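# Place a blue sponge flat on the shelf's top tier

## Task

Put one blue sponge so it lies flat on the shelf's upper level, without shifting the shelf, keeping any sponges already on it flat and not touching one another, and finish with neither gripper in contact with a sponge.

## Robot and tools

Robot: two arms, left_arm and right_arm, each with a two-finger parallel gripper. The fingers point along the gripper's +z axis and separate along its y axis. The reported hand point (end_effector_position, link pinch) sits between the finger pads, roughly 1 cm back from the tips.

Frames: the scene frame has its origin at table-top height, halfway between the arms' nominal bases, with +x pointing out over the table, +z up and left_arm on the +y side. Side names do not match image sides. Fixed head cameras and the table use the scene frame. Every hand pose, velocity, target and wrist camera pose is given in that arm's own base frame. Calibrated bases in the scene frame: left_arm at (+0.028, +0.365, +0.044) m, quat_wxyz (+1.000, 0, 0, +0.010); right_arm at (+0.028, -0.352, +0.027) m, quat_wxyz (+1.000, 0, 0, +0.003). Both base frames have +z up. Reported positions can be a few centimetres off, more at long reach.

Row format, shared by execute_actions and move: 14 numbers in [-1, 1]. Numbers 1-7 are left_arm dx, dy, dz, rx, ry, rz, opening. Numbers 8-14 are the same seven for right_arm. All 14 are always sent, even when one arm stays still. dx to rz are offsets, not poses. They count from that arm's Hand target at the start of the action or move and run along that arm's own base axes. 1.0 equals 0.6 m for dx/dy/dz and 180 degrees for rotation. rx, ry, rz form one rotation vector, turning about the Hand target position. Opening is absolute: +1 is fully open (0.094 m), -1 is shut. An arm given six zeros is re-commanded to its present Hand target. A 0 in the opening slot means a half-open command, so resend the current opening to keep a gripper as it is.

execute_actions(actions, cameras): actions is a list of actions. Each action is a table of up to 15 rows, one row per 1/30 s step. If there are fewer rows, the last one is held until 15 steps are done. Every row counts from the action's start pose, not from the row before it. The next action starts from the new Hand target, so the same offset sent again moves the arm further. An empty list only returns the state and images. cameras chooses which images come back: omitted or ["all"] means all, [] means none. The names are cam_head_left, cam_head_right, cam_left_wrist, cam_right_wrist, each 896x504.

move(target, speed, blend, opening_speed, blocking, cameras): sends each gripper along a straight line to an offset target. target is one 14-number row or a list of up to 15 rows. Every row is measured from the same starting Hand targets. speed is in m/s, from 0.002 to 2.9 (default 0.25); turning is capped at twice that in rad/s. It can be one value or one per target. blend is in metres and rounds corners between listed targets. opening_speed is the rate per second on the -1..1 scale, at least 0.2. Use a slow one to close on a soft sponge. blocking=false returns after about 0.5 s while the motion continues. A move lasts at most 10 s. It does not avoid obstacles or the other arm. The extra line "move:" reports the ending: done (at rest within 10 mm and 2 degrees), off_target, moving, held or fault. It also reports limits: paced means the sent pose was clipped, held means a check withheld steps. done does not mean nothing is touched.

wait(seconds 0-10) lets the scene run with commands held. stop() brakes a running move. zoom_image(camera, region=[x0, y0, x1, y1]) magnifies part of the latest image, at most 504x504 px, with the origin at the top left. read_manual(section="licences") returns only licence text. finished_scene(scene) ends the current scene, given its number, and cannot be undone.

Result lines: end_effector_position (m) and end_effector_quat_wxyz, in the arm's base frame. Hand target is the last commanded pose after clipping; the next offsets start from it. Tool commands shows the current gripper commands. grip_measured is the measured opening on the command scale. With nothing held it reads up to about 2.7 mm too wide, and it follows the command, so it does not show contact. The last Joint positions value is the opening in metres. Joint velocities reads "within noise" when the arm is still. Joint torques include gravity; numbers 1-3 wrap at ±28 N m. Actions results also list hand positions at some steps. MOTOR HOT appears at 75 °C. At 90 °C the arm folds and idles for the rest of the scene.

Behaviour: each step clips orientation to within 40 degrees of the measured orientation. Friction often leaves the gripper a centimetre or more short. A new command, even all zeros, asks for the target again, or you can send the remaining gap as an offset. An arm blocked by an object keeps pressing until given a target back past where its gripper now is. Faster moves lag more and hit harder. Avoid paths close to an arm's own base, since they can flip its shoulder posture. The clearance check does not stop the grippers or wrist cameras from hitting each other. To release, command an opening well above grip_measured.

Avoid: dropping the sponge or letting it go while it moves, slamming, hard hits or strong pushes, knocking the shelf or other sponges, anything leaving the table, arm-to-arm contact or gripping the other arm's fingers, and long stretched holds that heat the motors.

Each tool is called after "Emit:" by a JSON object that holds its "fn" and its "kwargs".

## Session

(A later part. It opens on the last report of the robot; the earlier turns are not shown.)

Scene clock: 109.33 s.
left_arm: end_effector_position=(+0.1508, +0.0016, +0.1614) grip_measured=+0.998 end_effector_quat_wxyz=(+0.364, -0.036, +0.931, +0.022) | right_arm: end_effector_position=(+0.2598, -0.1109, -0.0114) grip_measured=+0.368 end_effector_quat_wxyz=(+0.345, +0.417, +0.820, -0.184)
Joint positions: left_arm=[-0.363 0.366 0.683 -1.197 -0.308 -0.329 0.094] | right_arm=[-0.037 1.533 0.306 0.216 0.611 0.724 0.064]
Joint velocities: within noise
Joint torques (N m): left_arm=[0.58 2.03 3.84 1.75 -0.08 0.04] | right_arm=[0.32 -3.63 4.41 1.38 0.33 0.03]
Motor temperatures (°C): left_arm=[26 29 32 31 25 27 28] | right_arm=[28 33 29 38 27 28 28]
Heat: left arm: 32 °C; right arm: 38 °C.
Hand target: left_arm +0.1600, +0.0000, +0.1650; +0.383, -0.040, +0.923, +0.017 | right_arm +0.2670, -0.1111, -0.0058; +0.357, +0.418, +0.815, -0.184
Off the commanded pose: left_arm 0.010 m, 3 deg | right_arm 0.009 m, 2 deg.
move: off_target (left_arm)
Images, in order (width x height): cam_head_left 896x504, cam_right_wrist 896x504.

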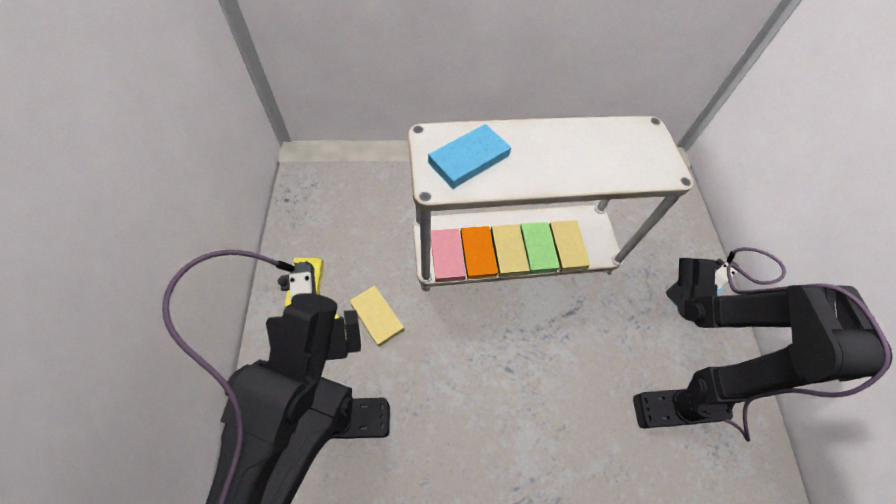

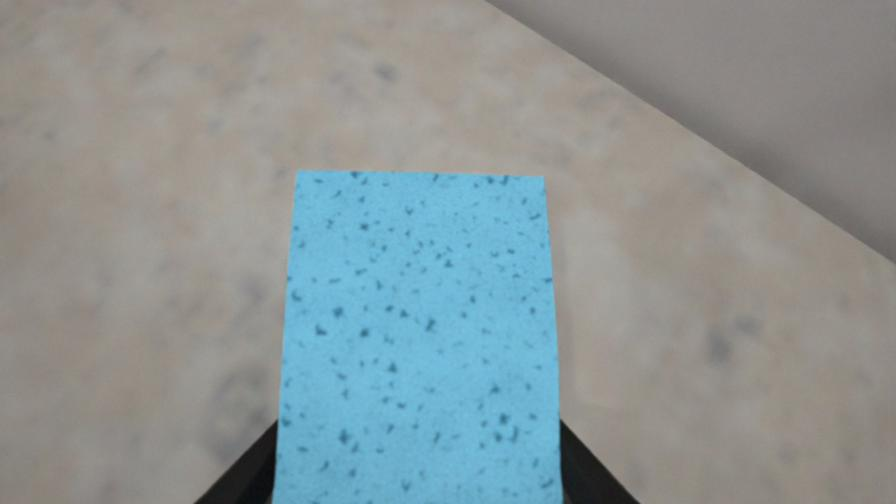

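Emit:
{"fn": "move", "kwargs": {"target": [[0, 0, 0, 0, 0, 0, 1.0, -0.02, 0.0185, 0.16, 0, 0, 0.03, 0.28], [0, 0, 0, 0, 0, 0, 1.0, -0.145, 0.1852, 0.4263, -0.0024, -0.0107, 0.2239, 0.28], [0, 0, 0, 0, 0, 0, 1.0, -0.1283, 0.3352, 0.7013, -0.0048, -0.0215, 0.4478, 0.28]], "speed": [0.15, 0.25, 0.25], "blend": [0.04, 0.05, 0.0]}}

Scene clock: 115.43 s.
left_arm: end_effector_position=(+0.1508, +0.0016, +0.1614) grip_measured=+0.998 end_effector_quat_wxyz=(+0.364, -0.036, +0.931, +0.022) | right_arm: end_effector_position=(+0.2007, +0.0947, +0.4091) grip_measured=+0.366 end_effector_quat_wxyz=(+0.418, -0.201, +0.881, +0.097)
Joint positions: left_arm=[-0.363 0.366 0.683 -1.197 -0.308 -0.329 0.094] | right_arm=[0.411 1.084 1.86 -1.46 -0.031 -0.023 0.064]
Joint velocities: within noise
Joint torques (N m): left_arm=[0.57 2.09 3.78 1.76 -0.09 0.03] | right_arm=[-0.58 -0.95 6.19 1.37 -0.15 -0.08]
Motor temperatures (°C): left_arm=[26 29 32 31 25 27 28] | right_arm=[28 33 29 37 27 28 29]
Heat: left arm: 32 °C; right arm: 37 °C.
Hand target: left_arm +0.1600, +0.0000, +0.1650; +0.383, -0.040, +0.923, +0.017 | right_arm +0.1900, +0.0900, +0.4150; +0.420, -0.205, +0.879, +0.098
Off the commanded pose: left_arm 0.010 m, 3 deg | right_arm 0.013 m, 1 deg.
move: off_target (left_arm, right_arm)

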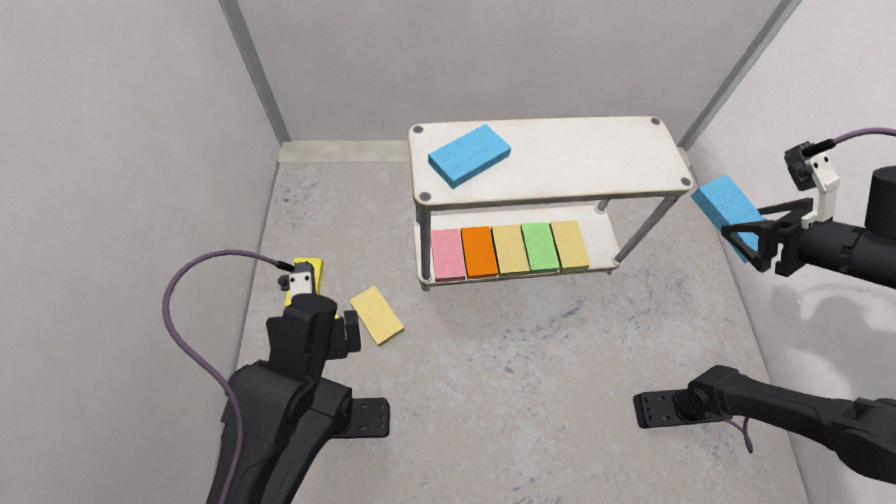

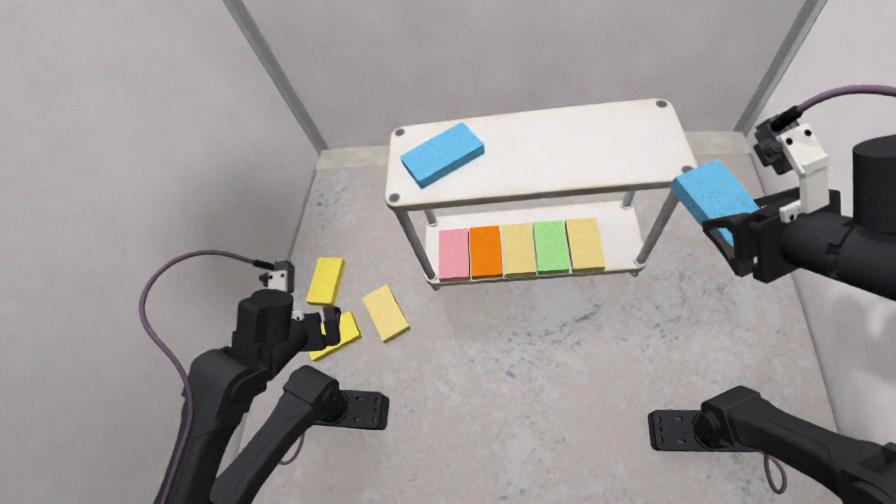

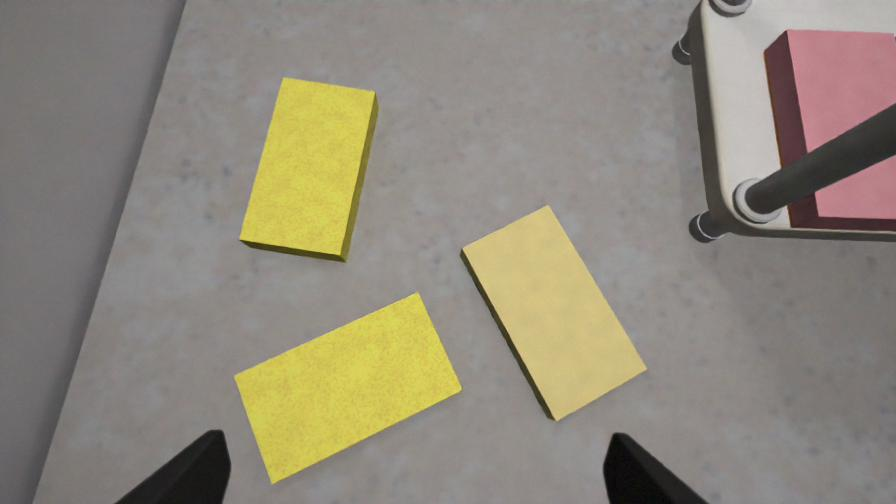

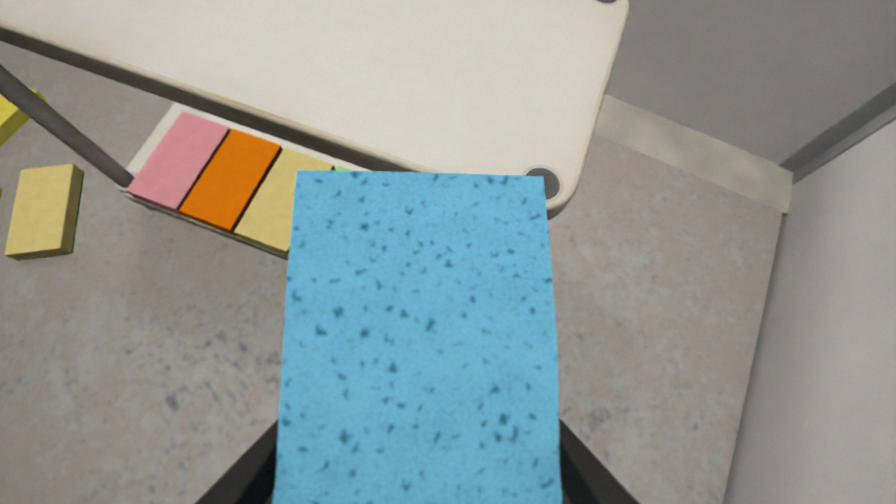

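Emit:
{"fn": "move", "kwargs": {"target": [0, 0, 0, 0, 0, 0, 1.0, 0.3433, 0.1767, -0.0167, 0.0025, -0.005, 0, 0.28], "speed": 0.15}}

Scene clock: 118.23 s.
left_arm: end_effector_position=(+0.1508, +0.0016, +0.1614) grip_measured=+0.998 end_effector_quat_wxyz=(+0.364, -0.036, +0.931, +0.022) | right_arm: end_effector_position=(+0.3913, +0.1906, +0.3783) grip_measured=+0.366 end_effector_quat_wxyz=(+0.386, -0.211, +0.893, +0.092)
Joint positions: left_arm=[-0.363 0.366 0.683 -1.197 -0.308 -0.329 0.094] | right_arm=[0.445 1.756 2.258 -1.258 -0.014 -0.013 0.064]
Joint velocities: within noise
Joint torques (N m): left_arm=[0.53 2.07 3.78 1.75 -0.07 0.04] | right_arm=[0.39 -7.09 7.61 2.23 0.02 0.07]
Motor temperatures (°C): left_arm=[26 29 32 31 25 27 28] | right_arm=[28 33 29 38 27 28 29]
Heat: left arm: 32 °C; right arm: 38 °C.
Hand target: left_arm +0.1600, +0.0000, +0.1650; +0.383, -0.040, +0.923, +0.017 | right_arm +0.3960, +0.1960, +0.4050; +0.427, -0.204, +0.875, +0.100
Off the commanded pose: left_arm 0.010 m, 3 deg | right_arm 0.028 m, 5 deg.
move: off_target (left_arm, right_arm)

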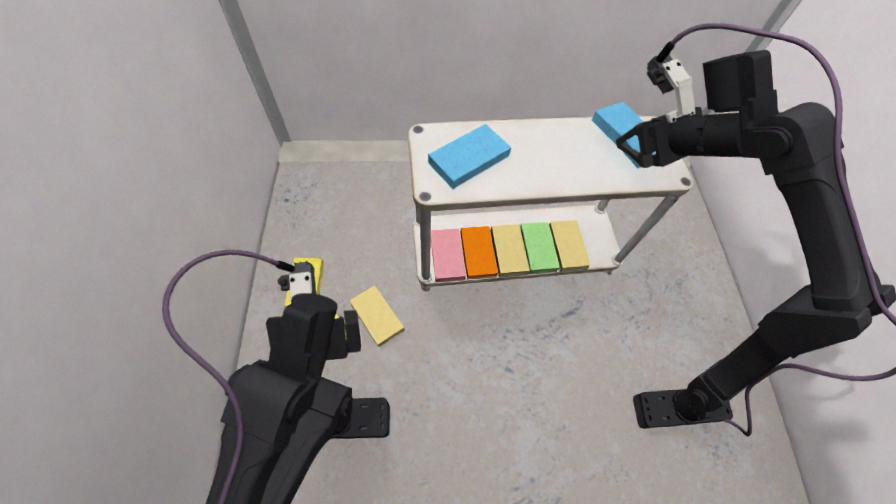

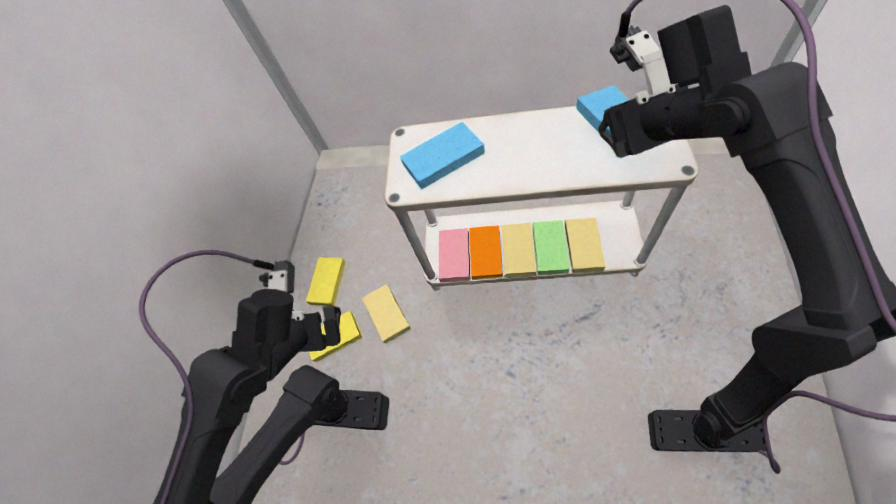

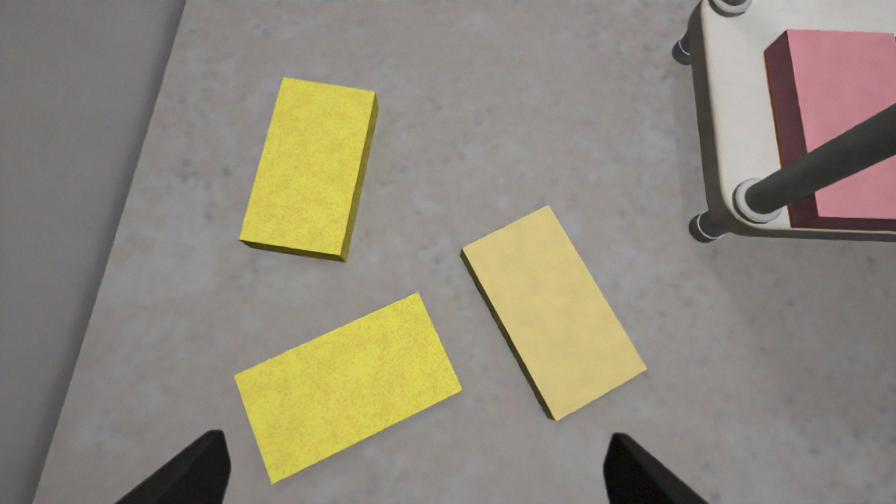

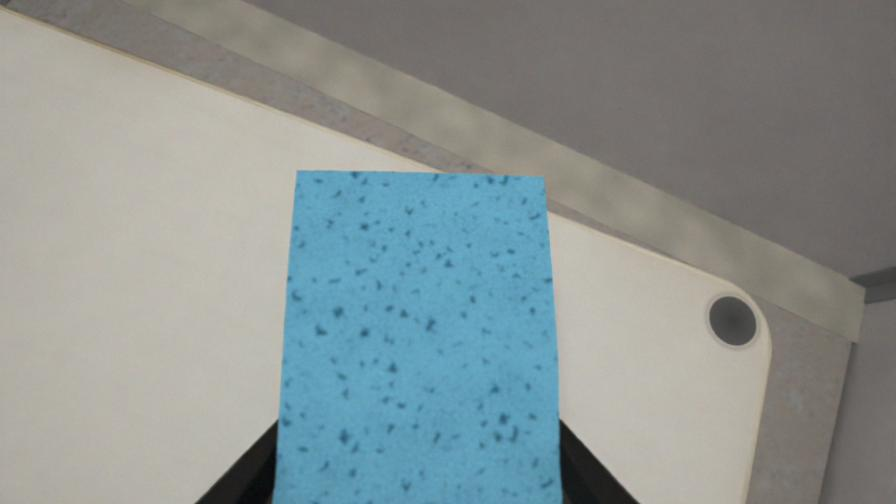

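Emit:
{"fn": "move", "kwargs": {"target": [0, 0, 0, 0, 0, 0, 1.0, -0.01, -0.005, -0.05, 0, 0, 0, 0.28], "speed": 0.06, "cameras": ["cam_right_wrist"]}}

Scene clock: 120.57 s.
left_arm: end_effector_position=(+0.1508, +0.0016, +0.1614) grip_measured=+0.998 end_effector_quat_wxyz=(+0.364, -0.036, +0.931, +0.022) | right_arm: end_effector_position=(+0.3889, +0.1896, +0.3533) grip_measured=+0.366 end_effector_quat_wxyz=(+0.387, -0.211, +0.893, +0.091)
Joint positions: left_arm=[-0.363 0.366 0.683 -1.197 -0.308 -0.329 0.094] | right_arm=[0.447 1.656 2.011 -1.108 -0.011 -0.013 0.064]
Joint velocities: within noise
Joint torques (N m): left_arm=[0.58 2.1 3.84 1.76 -0.07 0.04] | right_arm=[0.35 -8.94 3.84 2.45 0.02 0.06]
Motor temperatures (°C): left_arm=[26 29 32 31 25 27 28] | right_arm=[28 33 29 38 27 28 29]
Heat: left arm: 32 °C; right arm: 38 °C.
Hand target: left_arm +0.1600, +0.0000, +0.1650; +0.383, -0.040, +0.923, +0.017 | right_arm +0.3900, +0.1930, +0.3750; +0.427, -0.204, +0.875, +0.100
Off the commanded pose: left_arm 0.010 m, 3 deg | right_arm 0.022 m, 5 deg.
move: off_target (left_arm, right_arm)
Images, in order (width x height): cam_right_wrist 896x504.

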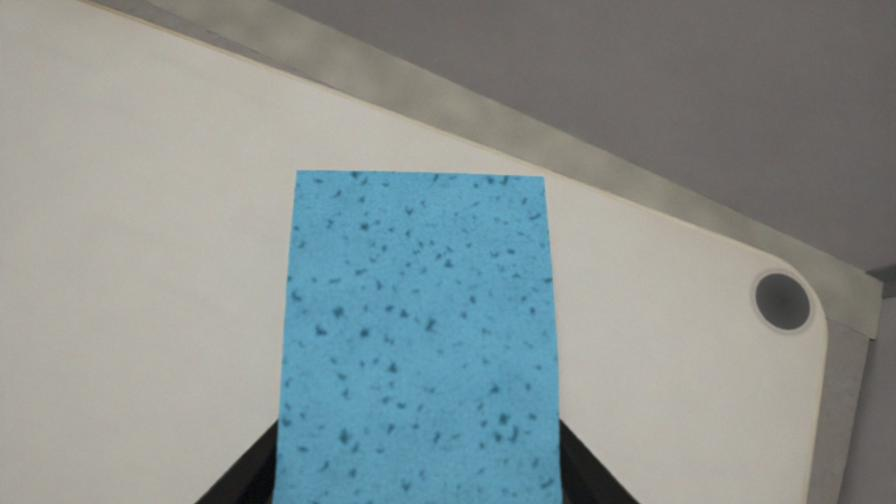

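Emit:
{"fn": "move", "kwargs": {"target": [0, 0, 0, 0, 0, 0, 1.0, 0, 0, -0.0117, 0.0, 0.0, 0, 0.28], "speed": 0.04, "cameras": ["cam_right_wrist"]}}

Scene clock: 121.97 s.
left_arm: end_effector_position=(+0.1508, +0.0016, +0.1614) grip_measured=+0.998 end_effector_quat_wxyz=(+0.364, -0.036, +0.931, +0.022) | right_arm: end_effector_position=(+0.3900, +0.1899, +0.3495) grip_measured=+0.366 end_effector_quat_wxyz=(+0.393, -0.210, +0.890, +0.091)
Joint positions: left_arm=[-0.363 0.366 0.683 -1.197 -0.308 -0.329 0.094] | right_arm=[0.447 1.636 1.961 -1.065 -0.01 -0.013 0.064]
Joint velocities: within noise
Joint torques (N m): left_arm=[0.58 2.02 3.82 1.76 -0.08 0.03] | right_arm=[0.36 -8.65 3.77 2.4 0.01 0.07]
Motor temperatures (°C): left_arm=[26 28 32 31 25 27 28] | right_arm=[28 34 29 38 27 28 29]
Heat: left arm: 32 °C; right arm: 38 °C.
Hand target: left_arm +0.1600, +0.0000, +0.1650; +0.383, -0.040, +0.923, +0.017 | right_arm +0.3900, +0.1930, +0.3680; +0.427, -0.204, +0.875, +0.100
Off the commanded pose: left_arm 0.010 m, 3 deg | right_arm 0.019 m, 4 deg.
move: off_target (left_arm, right_arm)
Images, in order (width x height): cam_right_wrist 896x504.

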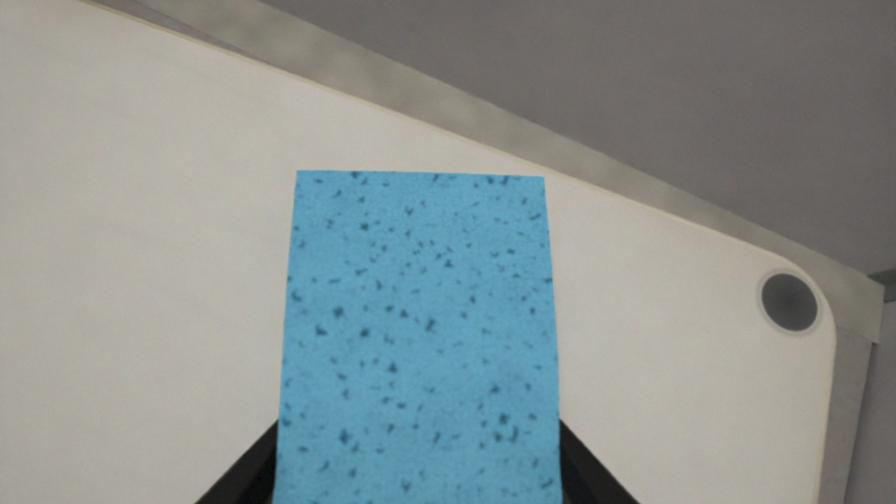

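Emit:
{"fn": "move", "kwargs": {"target": [0, 0, 0, 0, 0, 0, 1.0, 0, 0, -0.0067, 0.0, 0.0, 0, 0.28], "speed": 0.04, "cameras": ["cam_right_wrist"]}}

Scene clock: 123.23 s.
left_arm: end_effector_position=(+0.1508, +0.0016, +0.1614) grip_measured=+0.998 end_effector_quat_wxyz=(+0.364, -0.036, +0.931, +0.022) | right_arm: end_effector_position=(+0.3901, +0.1896, +0.3496) grip_measured=+0.366 end_effector_quat_wxyz=(+0.399, -0.209, +0.888, +0.092)
Joint positions: left_arm=[-0.363 0.366 0.683 -1.197 -0.308 -0.329 0.094] | right_arm=[0.447 1.621 1.933 -1.039 -0.008 -0.013 0.064]
Joint velocities: within noise
Joint torques (N m): left_arm=[0.57 2.07 3.86 1.78 -0.08 0.04] | right_arm=[0.44 -8.17 3.63 2.35 0.03 0.07]
Motor temperatures (°C): left_arm=[26 28 32 31 25 27 28] | right_arm=[28 34 29 38 27 28 29]
Heat: left arm: 32 °C; right arm: 38 °C.
Hand target: left_arm +0.1600, +0.0000, +0.1650; +0.383, -0.040, +0.923, +0.017 | right_arm +0.3900, +0.1930, +0.3640; +0.427, -0.204, +0.875, +0.100
Off the commanded pose: left_arm 0.010 m, 3 deg | right_arm 0.015 m, 4 deg.
move: off_target (left_arm, right_arm)
Images, in order (width x height): cam_right_wrist 896x504.

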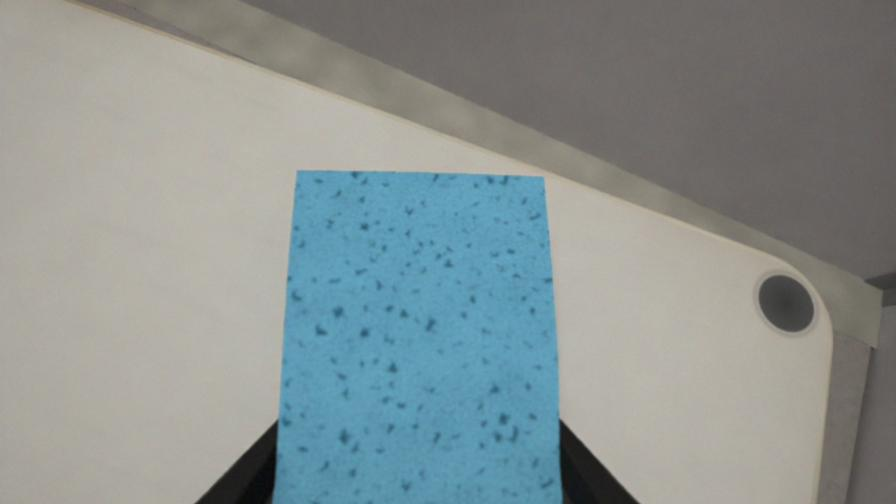

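Emit:
{"fn": "move", "kwargs": {"target": [0, 0, 0, 0, 0, 0, 1.0, 0, 0, 0, 0, 0, 0, 0.6], "opening_speed": 0.5, "cameras": ["cam_right_wrist"]}}

Scene clock: 124.77 s.
left_arm: end_effector_position=(+0.1508, +0.0016, +0.1614) grip_measured=+0.998 end_effector_quat_wxyz=(+0.364, -0.036, +0.931, +0.022) | right_arm: end_effector_position=(+0.3896, +0.1901, +0.3478) grip_measured=+0.597 end_effector_quat_wxyz=(+0.397, -0.210, +0.889, +0.092)
Joint positions: left_arm=[-0.363 0.366 0.683 -1.197 -0.308 -0.329 0.094] | right_arm=[0.448 1.621 1.929 -1.039 -0.008 -0.013 0.075]
Joint velocities: within noise
Joint torques (N m): left_arm=[0.55 2.07 3.82 1.78 -0.08 0.03] | right_arm=[0.36 -8.21 3.95 2.34 0.01 0.06]
Motor temperatures (°C): left_arm=[26 28 32 31 24 27 28] | right_arm=[28 34 29 39 27 28 29]
Heat: left arm: 32 °C; right arm: 39 °C.
Hand target: left_arm +0.1600, +0.0000, +0.1650; +0.383, -0.040, +0.923, +0.017 | right_arm +0.3900, +0.1930, +0.3640; +0.427, -0.204, +0.875, +0.100
Off the commanded pose: left_arm 0.010 m, 3 deg | right_arm 0.016 m, 4 deg.
move: off_target (left_arm, right_arm)
Images, in order (width x height): cam_right_wrist 896x504.

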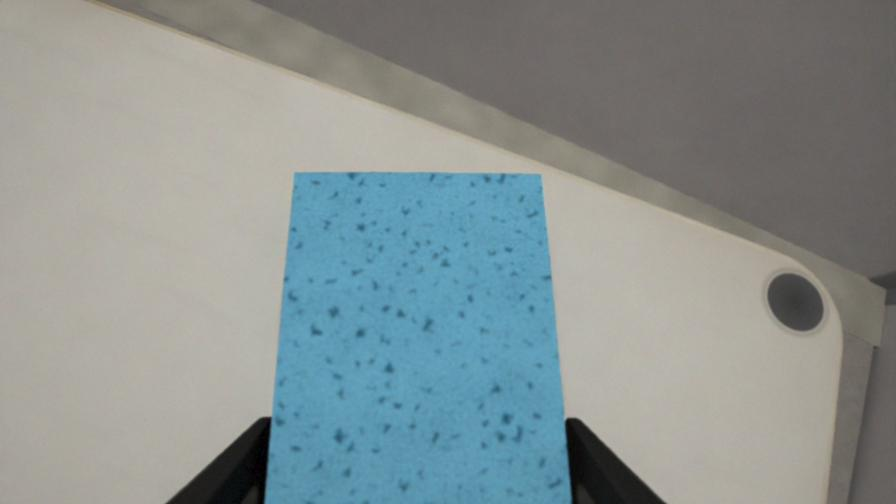

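Emit:
{"fn": "move", "kwargs": {"target": [[0, 0, 0, 0, 0, 0, 1.0, -0.065, -0.033, 0.083, 0, 0, 0, 1.0], [0, 0, 0, 0, 0, 0, 1.0, -0.27, -0.15, 0.1, 0, 0, 0, 1.0]], "speed": [0.1, 0.2], "blend": [0.02, 0.0]}}

Scene clock: 129.50 s.
left_arm: end_effector_position=(+0.1508, +0.0016, +0.1614) grip_measured=+0.998 end_effector_quat_wxyz=(+0.364, -0.036, +0.931, +0.022) | right_arm: end_effector_position=(+0.2349, +0.1064, +0.4343) grip_measured=+0.997 end_effector_quat_wxyz=(+0.447, -0.199, +0.866, +0.102)
Joint positions: left_arm=[-0.363 0.366 0.683 -1.197 -0.308 -0.329 0.094] | right_arm=[0.384 1.193 1.968 -1.394 -0.054 -0.04 0.094]
Joint velocities: within noise
Joint torques (N m): left_arm=[0.55 2.04 3.88 1.76 -0.08 0.03] | right_arm=[-0.55 -1.58 2.78 1.41 -0.17 -0.06]
Motor temperatures (°C): left_arm=[26 28 32 31 24 27 28] | right_arm=[28 34 29 38 27 28 29]
Heat: left arm: 32 °C; right arm: 38 °C.
Hand target: left_arm +0.1600, +0.0000, +0.1650; +0.383, -0.040, +0.923, +0.017 | right_arm +0.2280, +0.1030, +0.4240; +0.427, -0.204, +0.875, +0.100
Off the commanded pose: left_arm 0.010 m, 3 deg | right_arm 0.013 m, 3 deg.
move: off_target (left_arm, right_arm)

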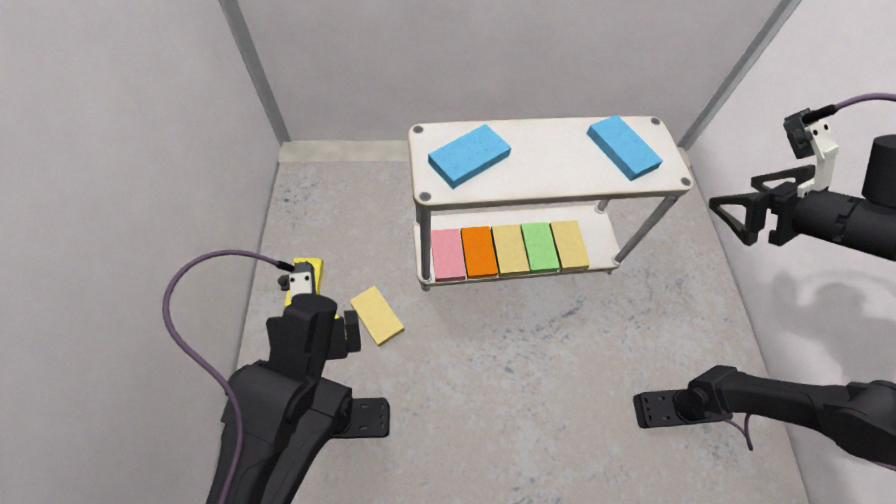

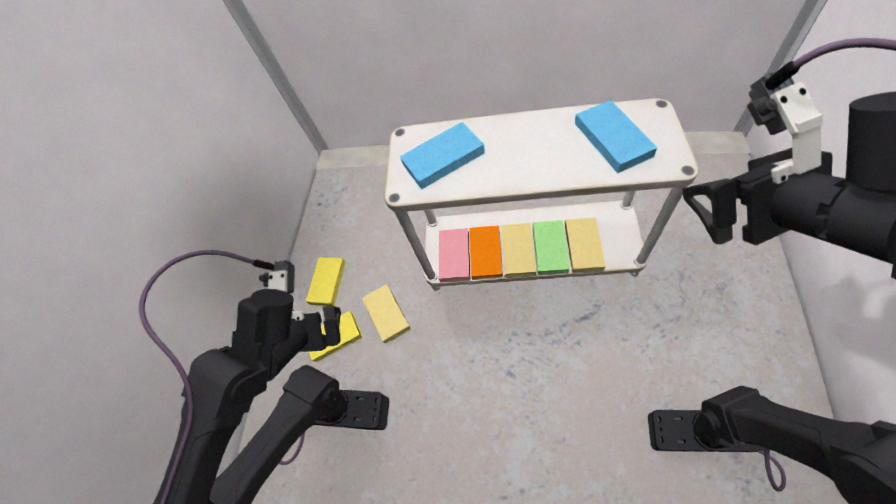

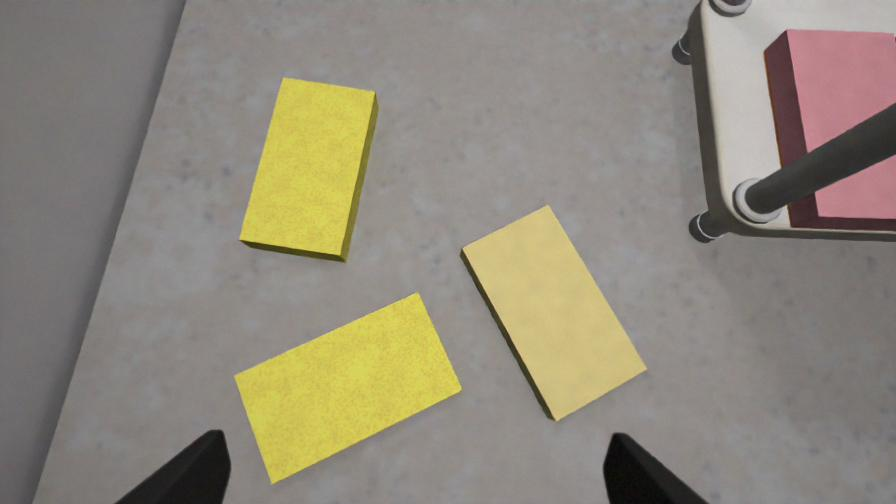

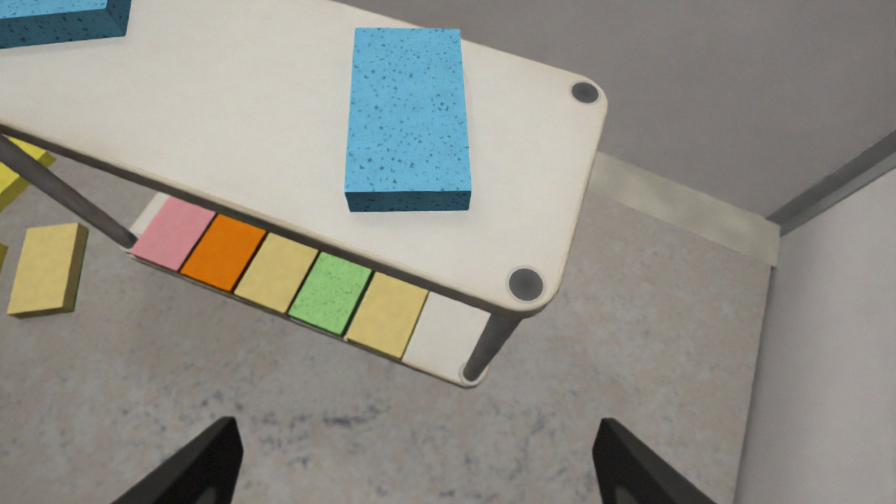

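Emit:
{"fn": "finished_scene", "kwargs": {"scene": 1}}

The scene is finished: the task was done.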